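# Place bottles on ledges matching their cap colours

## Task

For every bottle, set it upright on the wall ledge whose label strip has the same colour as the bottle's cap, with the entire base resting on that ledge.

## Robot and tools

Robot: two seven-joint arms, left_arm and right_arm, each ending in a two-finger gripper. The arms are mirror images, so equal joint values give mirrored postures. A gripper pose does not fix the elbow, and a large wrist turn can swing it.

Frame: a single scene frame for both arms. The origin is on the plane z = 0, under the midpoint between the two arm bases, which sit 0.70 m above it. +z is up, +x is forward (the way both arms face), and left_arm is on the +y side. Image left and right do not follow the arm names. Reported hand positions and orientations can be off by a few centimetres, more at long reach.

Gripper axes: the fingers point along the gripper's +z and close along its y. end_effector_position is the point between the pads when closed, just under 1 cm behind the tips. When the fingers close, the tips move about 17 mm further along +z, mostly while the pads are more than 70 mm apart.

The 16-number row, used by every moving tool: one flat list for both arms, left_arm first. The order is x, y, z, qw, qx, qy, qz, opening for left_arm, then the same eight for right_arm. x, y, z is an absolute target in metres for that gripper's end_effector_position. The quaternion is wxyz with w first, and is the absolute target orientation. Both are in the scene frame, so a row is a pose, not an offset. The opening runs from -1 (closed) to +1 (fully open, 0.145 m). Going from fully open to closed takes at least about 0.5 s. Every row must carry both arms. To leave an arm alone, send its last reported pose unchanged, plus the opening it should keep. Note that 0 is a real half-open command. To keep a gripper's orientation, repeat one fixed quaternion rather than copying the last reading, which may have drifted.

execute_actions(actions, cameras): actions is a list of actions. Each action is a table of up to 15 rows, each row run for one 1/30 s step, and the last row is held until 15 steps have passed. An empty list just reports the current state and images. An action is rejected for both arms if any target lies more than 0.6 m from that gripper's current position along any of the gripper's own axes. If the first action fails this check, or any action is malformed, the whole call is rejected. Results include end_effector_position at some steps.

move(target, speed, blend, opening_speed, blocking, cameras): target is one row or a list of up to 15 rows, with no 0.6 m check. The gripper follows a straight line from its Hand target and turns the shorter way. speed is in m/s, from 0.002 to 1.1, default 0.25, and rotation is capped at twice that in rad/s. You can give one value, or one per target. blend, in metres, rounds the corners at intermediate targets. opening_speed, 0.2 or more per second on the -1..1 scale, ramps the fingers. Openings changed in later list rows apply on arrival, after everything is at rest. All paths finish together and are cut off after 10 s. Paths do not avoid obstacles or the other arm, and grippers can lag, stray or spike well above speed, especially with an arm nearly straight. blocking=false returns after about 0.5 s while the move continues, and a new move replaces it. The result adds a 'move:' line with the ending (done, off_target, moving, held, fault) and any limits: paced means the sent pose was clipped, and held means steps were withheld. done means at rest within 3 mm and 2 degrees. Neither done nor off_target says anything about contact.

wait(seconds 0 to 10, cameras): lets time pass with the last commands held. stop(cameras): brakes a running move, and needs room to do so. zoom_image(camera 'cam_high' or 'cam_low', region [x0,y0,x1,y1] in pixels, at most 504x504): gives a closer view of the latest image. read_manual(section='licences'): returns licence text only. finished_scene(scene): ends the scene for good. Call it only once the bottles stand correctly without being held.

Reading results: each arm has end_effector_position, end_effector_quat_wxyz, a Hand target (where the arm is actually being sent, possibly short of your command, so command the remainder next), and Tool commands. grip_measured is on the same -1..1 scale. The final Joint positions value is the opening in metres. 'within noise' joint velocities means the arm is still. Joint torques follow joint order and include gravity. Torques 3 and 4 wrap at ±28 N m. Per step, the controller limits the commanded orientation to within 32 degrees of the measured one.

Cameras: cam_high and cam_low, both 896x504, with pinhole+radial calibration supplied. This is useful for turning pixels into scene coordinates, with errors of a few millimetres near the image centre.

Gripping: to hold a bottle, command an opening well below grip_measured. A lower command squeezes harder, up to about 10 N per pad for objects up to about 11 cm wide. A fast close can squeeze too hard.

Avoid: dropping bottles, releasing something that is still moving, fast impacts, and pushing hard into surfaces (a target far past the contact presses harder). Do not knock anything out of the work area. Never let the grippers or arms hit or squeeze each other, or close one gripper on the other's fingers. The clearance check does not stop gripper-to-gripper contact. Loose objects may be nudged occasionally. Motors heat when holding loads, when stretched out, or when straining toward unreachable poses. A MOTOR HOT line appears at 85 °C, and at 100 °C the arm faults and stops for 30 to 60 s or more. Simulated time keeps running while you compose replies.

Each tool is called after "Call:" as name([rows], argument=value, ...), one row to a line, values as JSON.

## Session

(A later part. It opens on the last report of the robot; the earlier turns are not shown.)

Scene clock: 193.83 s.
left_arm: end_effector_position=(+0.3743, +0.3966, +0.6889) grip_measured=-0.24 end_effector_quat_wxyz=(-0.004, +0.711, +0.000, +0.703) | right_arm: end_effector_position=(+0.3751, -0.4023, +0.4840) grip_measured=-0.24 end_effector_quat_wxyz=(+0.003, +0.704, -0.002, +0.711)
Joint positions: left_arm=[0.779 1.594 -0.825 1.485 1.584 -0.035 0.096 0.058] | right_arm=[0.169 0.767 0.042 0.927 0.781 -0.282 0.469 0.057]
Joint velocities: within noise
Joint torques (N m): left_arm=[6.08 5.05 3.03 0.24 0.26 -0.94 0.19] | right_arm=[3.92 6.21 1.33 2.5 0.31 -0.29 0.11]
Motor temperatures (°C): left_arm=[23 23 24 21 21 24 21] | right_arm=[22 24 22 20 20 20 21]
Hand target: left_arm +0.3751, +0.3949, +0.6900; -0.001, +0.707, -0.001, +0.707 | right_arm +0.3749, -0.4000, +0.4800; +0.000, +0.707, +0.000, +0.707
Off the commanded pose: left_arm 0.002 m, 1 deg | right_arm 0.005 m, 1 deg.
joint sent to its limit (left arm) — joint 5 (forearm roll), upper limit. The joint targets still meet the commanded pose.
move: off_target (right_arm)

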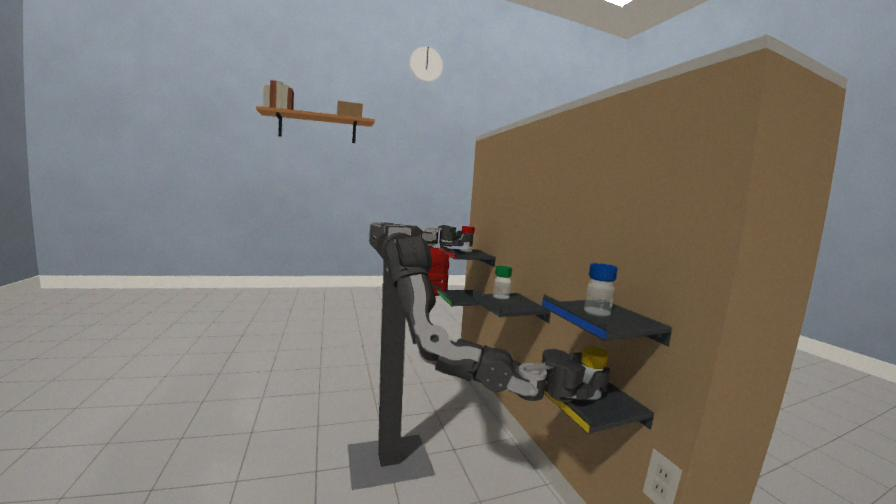

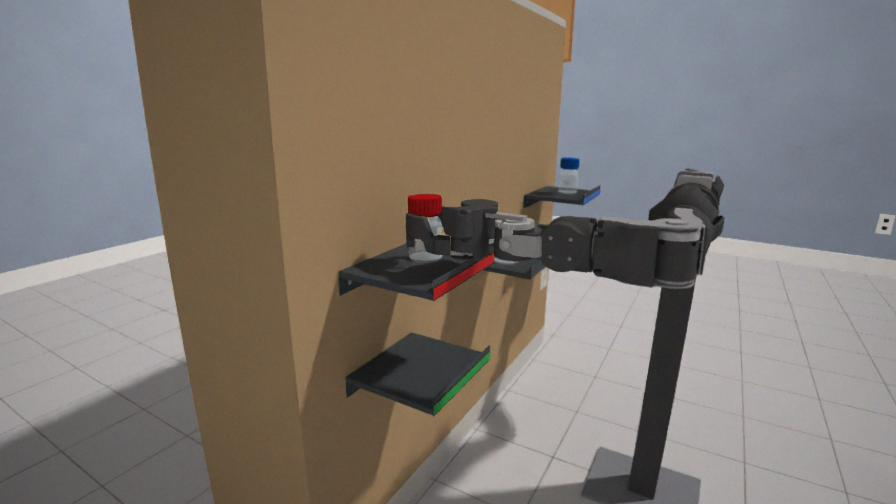

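Call:
move([
  [0.375,0.396,0.684,0,0.7071,0,0.7071,-0.6,0.375,-0.402,0.484,0,0.7071,0,0.7071,-0.6],
  [0.375,0.396,0.677,0,0.7071,0,0.7071,-0.6,0.375,-0.402,0.484,0,0.7071,0,0.7071,0.1],
  [0.375,0.396,0.669,0,0.7071,0,0.7071,-0.6,0.30,-0.397,0.488,0,0.7071,0,0.7071,0.1],
], speed=[0.03,0.03,0.12], opening_speed=1.5)

Call:
zoom_image(camera="cam_low", region=[380, 150, 640, 330])

Call:
zoom_image(camera="cam_high", region=[440, 230, 680, 430])

Scene clock: 212.33 s.
left_arm: end_effector_position=(+0.3738, +0.3984, +0.6814) grip_measured=-0.24 end_effector_quat_wxyz=(-0.006, +0.692, +0.000, +0.722) | right_arm: end_effector_position=(+0.2999, -0.3967, +0.4862) grip_measured=+0.10 end_effector_quat_wxyz=(+0.000, +0.710, +0.001, +0.704)
Joint positions: left_arm=[0.918 1.587 -1.032 1.475 1.588 -0.156 0.101 0.058] | right_arm=[-0.333 0.786 0.313 1.287 0.873 -0.284 0.439 0.083]
Joint velocities: within noise
Joint torques (N m): left_arm=[3.63 3.49 1.29 0.05 0.14 0.1 0.18] | right_arm=[1.73 6.69 4 3.19 0.42 -0.5 0.01]
Motor temperatures (°C): left_arm=[24 23 24 21 21 25 21] | right_arm=[22 24 22 20 20 20 21]
Hand target: left_arm +0.3748, +0.3958, +0.6691; -0.001, +0.707, -0.001, +0.707 | right_arm +0.3000, -0.3971, +0.4880; +0.000, +0.707, +0.000, +0.707
Off the commanded pose: left_arm 0.013 m, 3 deg | right_arm 0.002 m, 0 deg.
joint read past its limit (left arm) — joint 5 (forearm roll), upper limit.
joint sent to its limit (left arm) — joint 5 (forearm roll), upper limit. The joint targets still meet the commanded pose.
move: off_target (left_arm)

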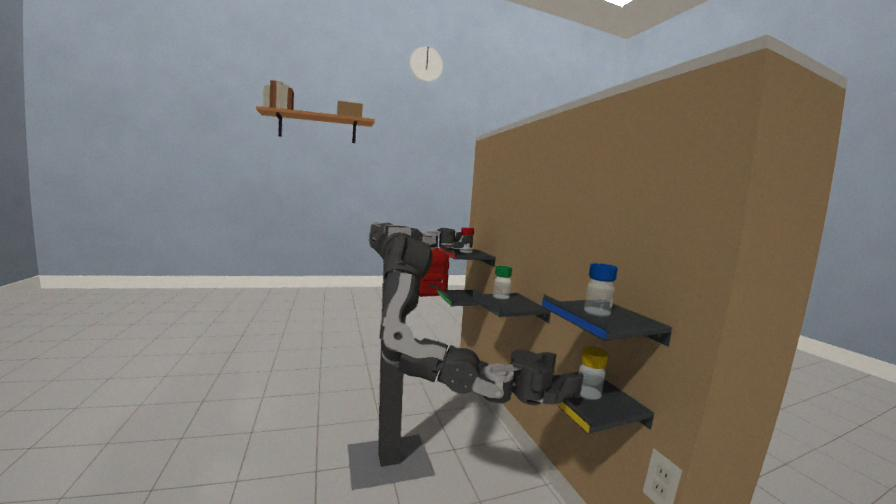

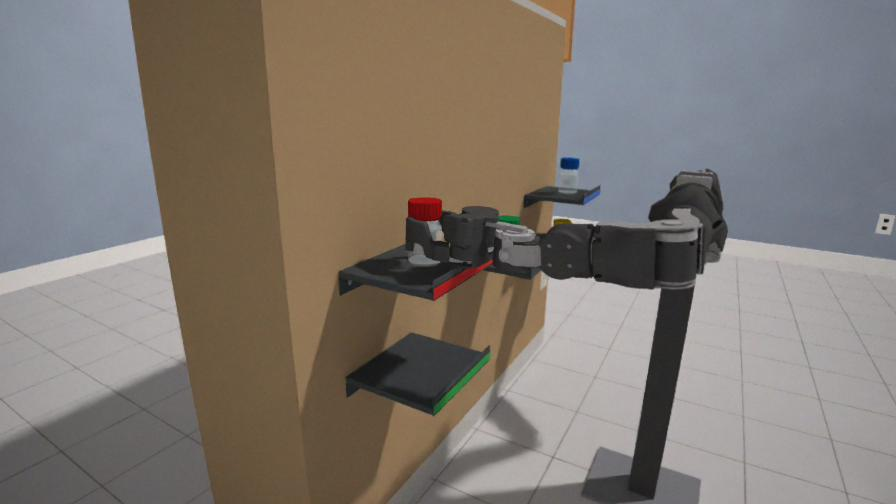

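Scaled by 1.938 from the camera's 896x504 image, which has a finer 1280x720 frame.

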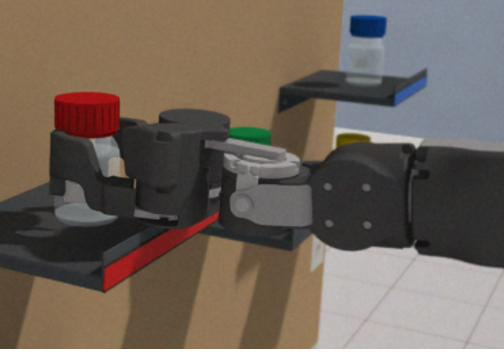

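Scaled by 2.100 from the camera's 896x504 image, which has a finer 1280x720 frame.

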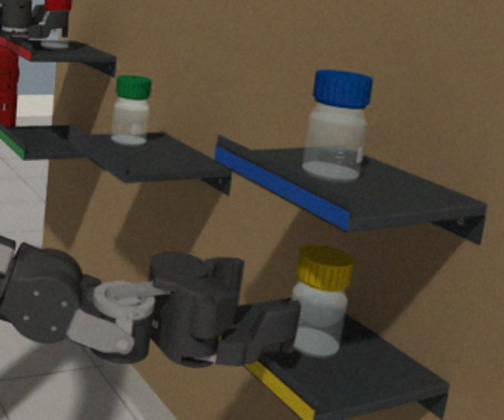

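Call:
move([
  [0.374,0.397,0.6815,0,0.7071,0,0.7071,-0.6,0.30,-0.397,0.488,0,0.7071,0,0.7071,0.1],
  [0.374,0.397,0.6815,0,0.7071,0,0.7071,0.1,0.30,-0.397,0.488,0,0.7071,0,0.7071,0.1],
  [0.30,0.39,0.686,0,0.7071,0,0.7071,0.1,0.30,-0.397,0.488,0,0.7071,0,0.7071,0.1],
  [0.30,0.20,0.66,0,0.7071,0,0.7071,0.1,0.30,-0.397,0.488,0,0.7071,0,0.7071,0.1],
  [0.29,0.06,0.59,0,0.7071,0,0.7071,0.3,0.30,-0.397,0.488,0,0.7071,0,0.7071,0.1],
], speed=[0.05,0.05,0.15,0.2,0.2], opening_speed=1.5)

Call:
zoom_image(camera="cam_low", region=[380, 150, 640, 330])

Call:
zoom_image(camera="cam_high", region=[440, 210, 600, 350])

Scene clock: 247.47 s.
left_arm: end_effector_position=(+0.2894, +0.0587, +0.5914) grip_measured=+0.30 end_effector_quat_wxyz=(+0.005, +0.706, -0.001, +0.708) | right_arm: end_effector_position=(+0.2999, -0.3967, +0.4862) grip_measured=+0.10 end_effector_quat_wxyz=(+0.000, +0.710, +0.001, +0.704)
Joint positions: left_arm=[0.78 0.583 -1.48 2.244 0.832 0.11 -1.577 0.098] | right_arm=[-0.333 0.786 0.313 1.287 0.873 -0.285 0.439 0.083]
Joint velocities: within noise
Joint torques (N m): left_arm=[4.95 0.28 2.1 2.58 -0.45 0.02 -0.01] | right_arm=[1.89 6.63 3.99 3.23 0.43 -0.48 0.02]
Motor temperatures (°C): left_arm=[23 23 24 21 21 24 21] | right_arm=[21 25 23 20 20 20 21]
Hand target: left_arm +0.2900, +0.0600, +0.5900; +0.000, +0.707, +0.000, +0.707 | right_arm +0.3000, -0.3971, +0.4880; +0.000, +0.707, +0.000, +0.707
Off the commanded pose: left_arm 0.002 m, 1 deg | right_arm 0.002 m, 0 deg.
joint sent to its limit (left arm) — joint 7 (wrist yaw), lower limit. The joint targets still meet the commanded pose.
move: done

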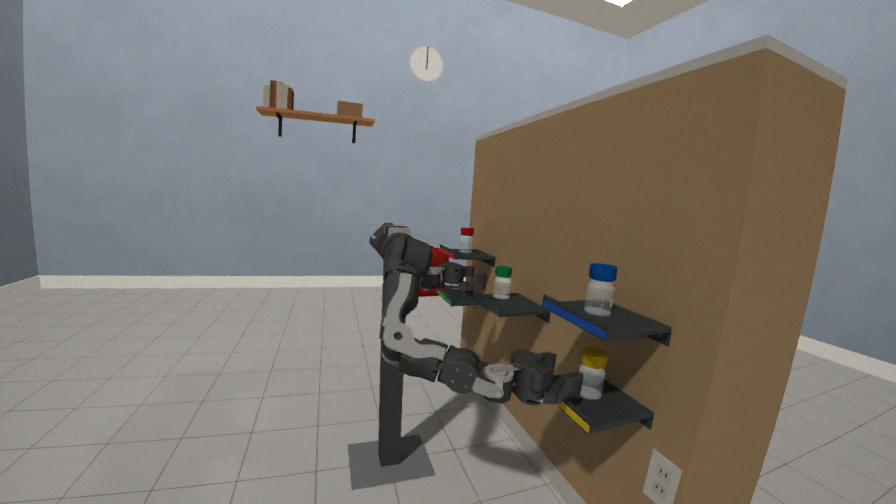

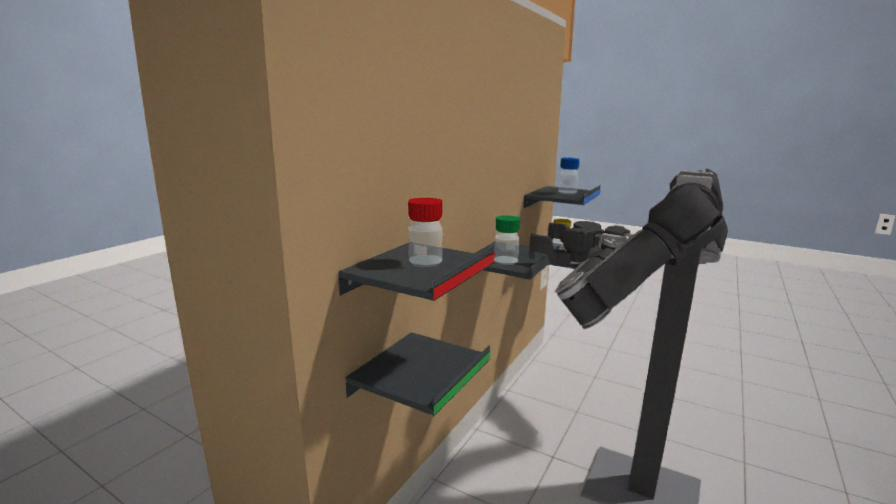

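Scaled by 1.938 from the camera's 896x504 image, which has a finer 1280x720 frame.

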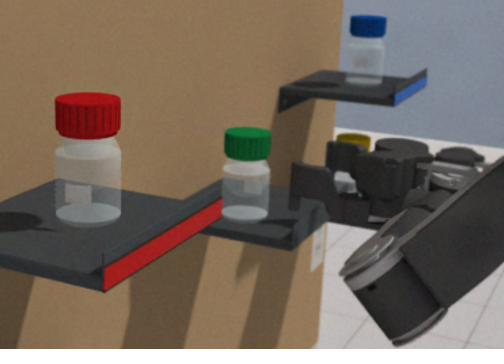

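Scaled by 3.150 from the camera's 896x504 image, which has a finer 1280x720 frame.

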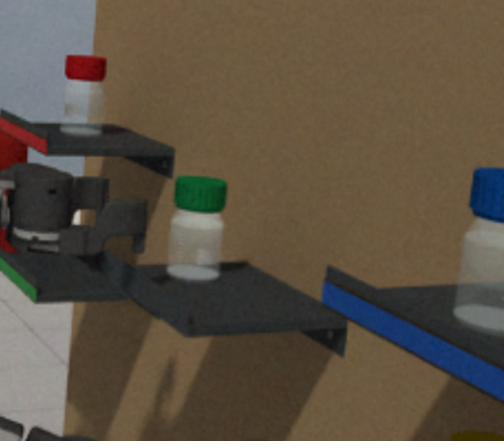

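Call:
move([
  [0.383,0.061,0.58,0,0.7071,0,0.7071,0.3,0.30,-0.397,0.488,0,0.7071,0,0.7071,0.1],
  [0.383,0.061,0.58,0,0.7071,0,0.7071,-0.6,0.30,-0.397,0.488,0,0.7071,0,0.7071,0.1],
  [0.38,0.061,0.625,0,0.7071,0,0.7071,-0.6,0.30,-0.397,0.488,0,0.7071,0,0.7071,0.1],
  [0.37,0.21,0.61,0,0.7071,0,0.7071,-0.6,0.30,-0.397,0.488,0,0.7071,0,0.7071,0.1],
  [0.37,0.21,0.53,0,0.7071,0,0.7071,-0.6,0.30,-0.397,0.488,0,0.7071,0,0.7071,0.1],
  [0.38,0.395,0.525,0,0.7071,0,0.7071,-0.6,0.30,-0.397,0.488,0,0.7071,0,0.7071,0.1],
], speed=[0.15,0.1,0.12,0.2,0.2,0.2], opening_speed=1.5, blend=[0,0,0.01,0.015,0.015,0])

Call:
zoom_image(camera="cam_low", region=[380, 230, 640, 410])

Scene clock: 272.63 s.
left_arm: end_effector_position=(+0.3795, +0.3957, +0.5235) grip_measured=-0.28 end_effector_quat_wxyz=(-0.002, +0.710, +0.000, +0.704) | right_arm: end_effector_position=(+0.2999, -0.3967, +0.4862) grip_measured=+0.10 end_effector_quat_wxyz=(+0.000, +0.710, +0.001, +0.704)
Joint positions: left_arm=[0.698 1.275 -1.286 1.141 1.584 -0.596 0.172 0.055] | right_arm=[-0.333 0.786 0.313 1.287 0.873 -0.285 0.439 0.083]
Joint velocities: within noise
Joint torques (N m): left_arm=[5.63 5.95 3.59 0.29 0.27 -0.79 0.2] | right_arm=[1.89 6.66 4.05 3.22 0.43 -0.5 -0.01]
Motor temperatures (°C): left_arm=[23 22 24 21 22 24 21] | right_arm=[21 25 23 20 20 20 21]
Hand target: left_arm +0.3800, +0.3950, +0.5250; +0.000, +0.707, +0.000, +0.707 | right_arm +0.3000, -0.3971, +0.4880; +0.000, +0.707, +0.000, +0.707
Off the commanded pose: left_arm 0.002 m, 1 deg | right_arm 0.002 m, 0 deg.
joint sent to its limit (left arm) — joint 5 (forearm roll), upper limit. The joint targets still meet the commanded pose.
move: done

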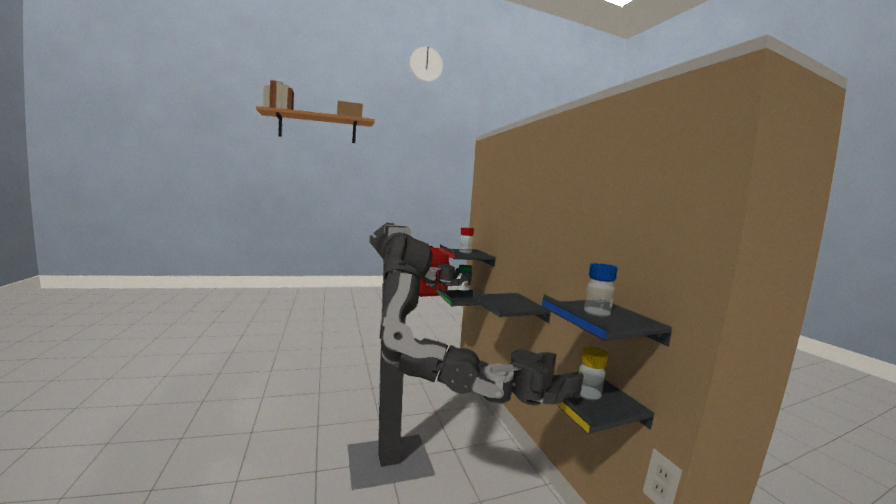

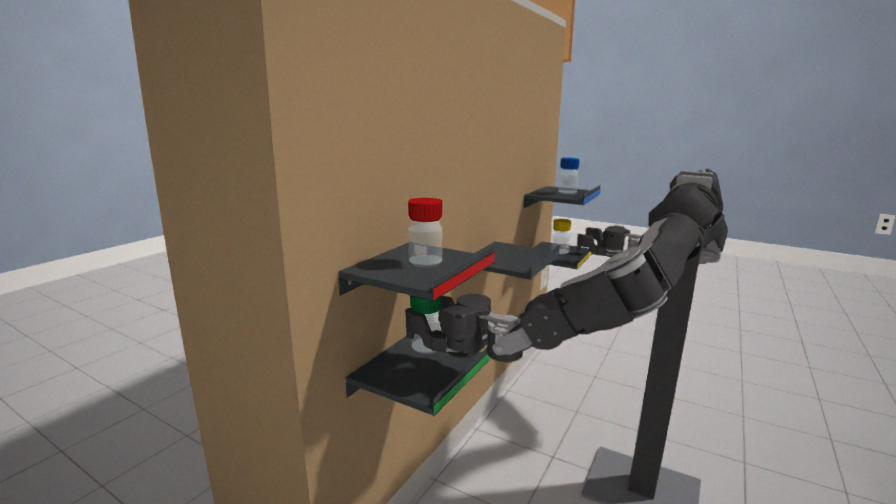

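Scaled by 1.938 from the camera's 896x504 image, which has a finer 1280x720 frame.

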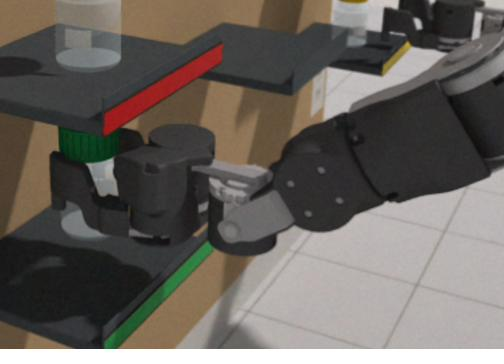

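Call:
move([
  [0.38,0.395,0.502,0,0.7071,0,0.7071,-0.6,0.30,-0.397,0.488,0,0.7071,0,0.7071,0.1],
  [0.38,0.395,0.487,0,0.7071,0,0.7071,-0.6,0.30,-0.397,0.488,0,0.7071,0,0.7071,0.1],
], speed=[0.06,0.025], cameras=["cam_low"])

Call:
zoom_image(camera="cam_low", region=[380, 230, 640, 410])

Scene clock: 282.87 s.
left_arm: end_effector_position=(+0.3804, +0.3977, +0.4918) grip_measured=-0.28 end_effector_quat_wxyz=(-0.005, +0.703, +0.000, +0.712) | right_arm: end_effector_position=(+0.2999, -0.3967, +0.4862) grip_measured=+0.10 end_effector_quat_wxyz=(+0.000, +0.710, +0.001, +0.704)
Joint positions: left_arm=[0.613 1.147 -1.236 0.967 1.586 -0.676 0.244 0.055] | right_arm=[-0.333 0.786 0.313 1.287 0.873 -0.285 0.439 0.083]
Joint velocities: within noise
Joint torques (N m): left_arm=[4.73 5.1 2.4 0.12 0.24 -0.4 0.19] | right_arm=[1.89 6.71 4.05 3.21 0.44 -0.5 0.03]
Motor temperatures (°C): left_arm=[24 23 25 21 22 24 21] | right_arm=[21 25 23 20 20 20 21]
Hand target: left_arm +0.3799, +0.3950, +0.4870; +0.000, +0.707, +0.000, +0.707 | right_arm +0.3000, -0.3971, +0.4880; +0.000, +0.707, +0.000, +0.707
Off the commanded pose: left_arm 0.006 m, 1 deg | right_arm 0.002 m, 0 deg.
joint sent to its limit (left arm) — joint 5 (forearm roll), upper limit. The joint targets still meet the commanded pose.
move: off_target (left_arm)
Images, in order (width x height): cam_low 896x504.

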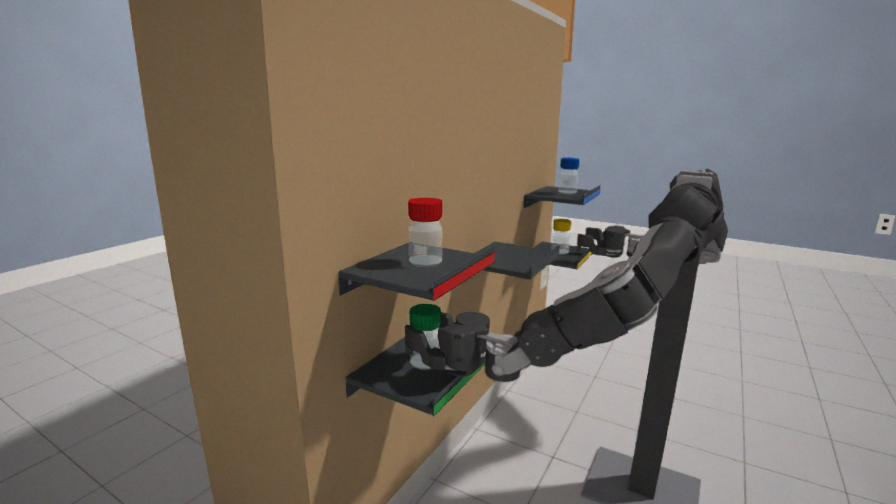

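Scaled by 1.938 from the camera's 896x504 image, which has a finer 1280x720 frame.

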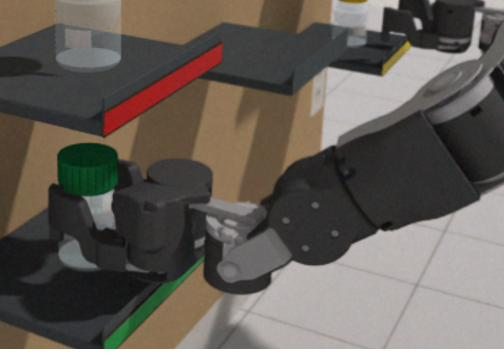

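Contact. Release and retreat.

Call:
move([
  [0.38,0.397,0.4915,0,0.7071,0,0.7071,-0.6,0.30,-0.397,0.488,0,0.7071,0,0.7071,0.1],
  [0.38,0.397,0.4915,0,0.7071,0,0.7071,0.1,0.30,-0.397,0.488,0,0.7071,0,0.7071,0.1],
  [0.27,0.39,0.498,0,0.7071,0,0.7071,0.1,0.26,-0.39,0.495,0,0.7071,0,0.7071,0.1],
], speed=[0.05,0.05,0.15], opening_speed=1.5)

Call:
zoom_image(camera="cam_low", region=[330, 140, 610, 420])

Call:
zoom_image(camera="cam_high", region=[430, 210, 690, 430])

Scene clock: 294.73 s.
left_arm: end_effector_position=(+0.2713, +0.3894, +0.5001) grip_measured=+0.10 end_effector_quat_wxyz=(+0.001, +0.705, -0.003, +0.709) | right_arm: end_effector_position=(+0.2599, -0.3901, +0.4930) grip_measured=+0.10 end_effector_quat_wxyz=(+0.000, +0.710, -0.001, +0.704)
Joint positions: left_arm=[-0.763 1.285 0.007 1.448 1.401 -0.788 0.175 0.083] | right_arm=[-0.583 0.743 0.463 1.454 0.908 -0.308 0.439 0.083]
Joint velocities: within noise
Joint torques (N m): left_arm=[1.94 5.05 1.94 1.1 0.14 -0.61 -0.05] | right_arm=[0.83 5.84 4.23 3.12 0.45 -0.5 0.1]
Motor temperatures (°C): left_arm=[23 24 25 21 22 24 21] | right_arm=[21 25 24 20 20 20 21]
Hand target: left_arm +0.2700, +0.3900, +0.4980; +0.000, +0.707, +0.000, +0.707 | right_arm +0.2600, -0.3901, +0.4950; +0.000, +0.707, +0.000, +0.707
Off the commanded pose: left_arm 0.003 m, 0 deg | right_arm 0.002 m, 0 deg.
joint read past its limit (left arm) — joint 6 (wrist pitch), lower limit.
joint sent to its limit (left arm) — joint 6 (wrist pitch), lower limit. The joint targets still meet the commanded pose.
move: done

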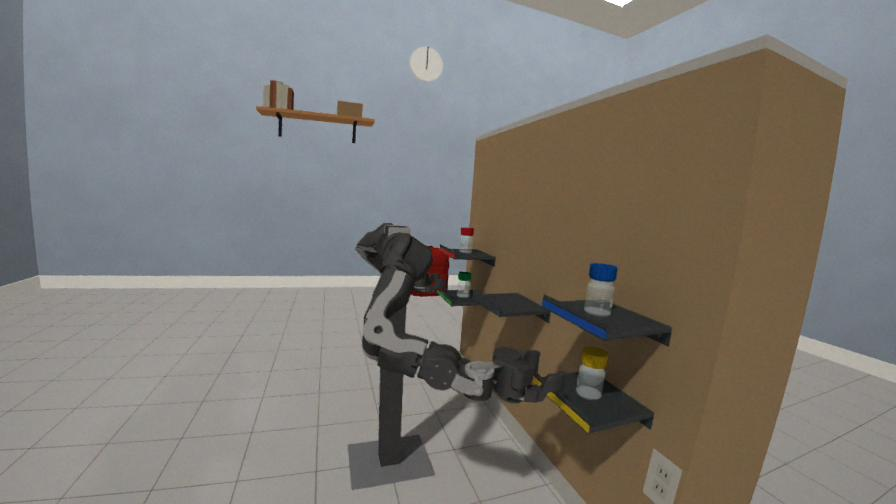

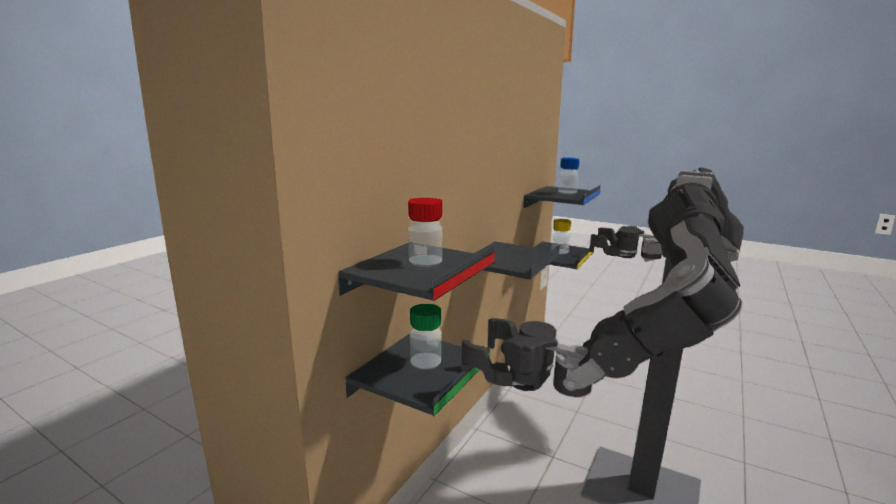

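Scaled by 1.800 from the camera's 896x504 image, which has a finer 1280x720 frame.

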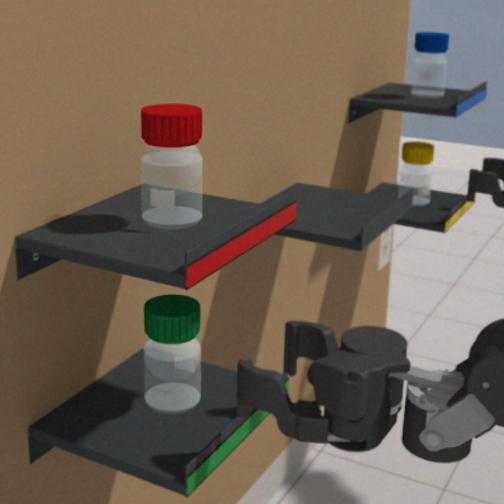

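Scaled by 1.938 from the camera's 896x504 image, which has a finer 1280x720 frame.

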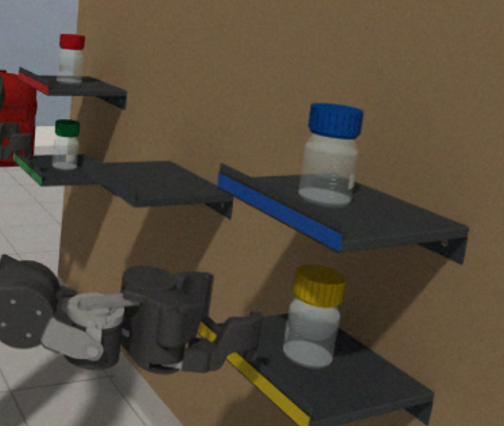

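All four bottles stand on their matching ledges, clear of the grippers.

Call:
finished_scene(scene=2)

The scene is finished: the task was done.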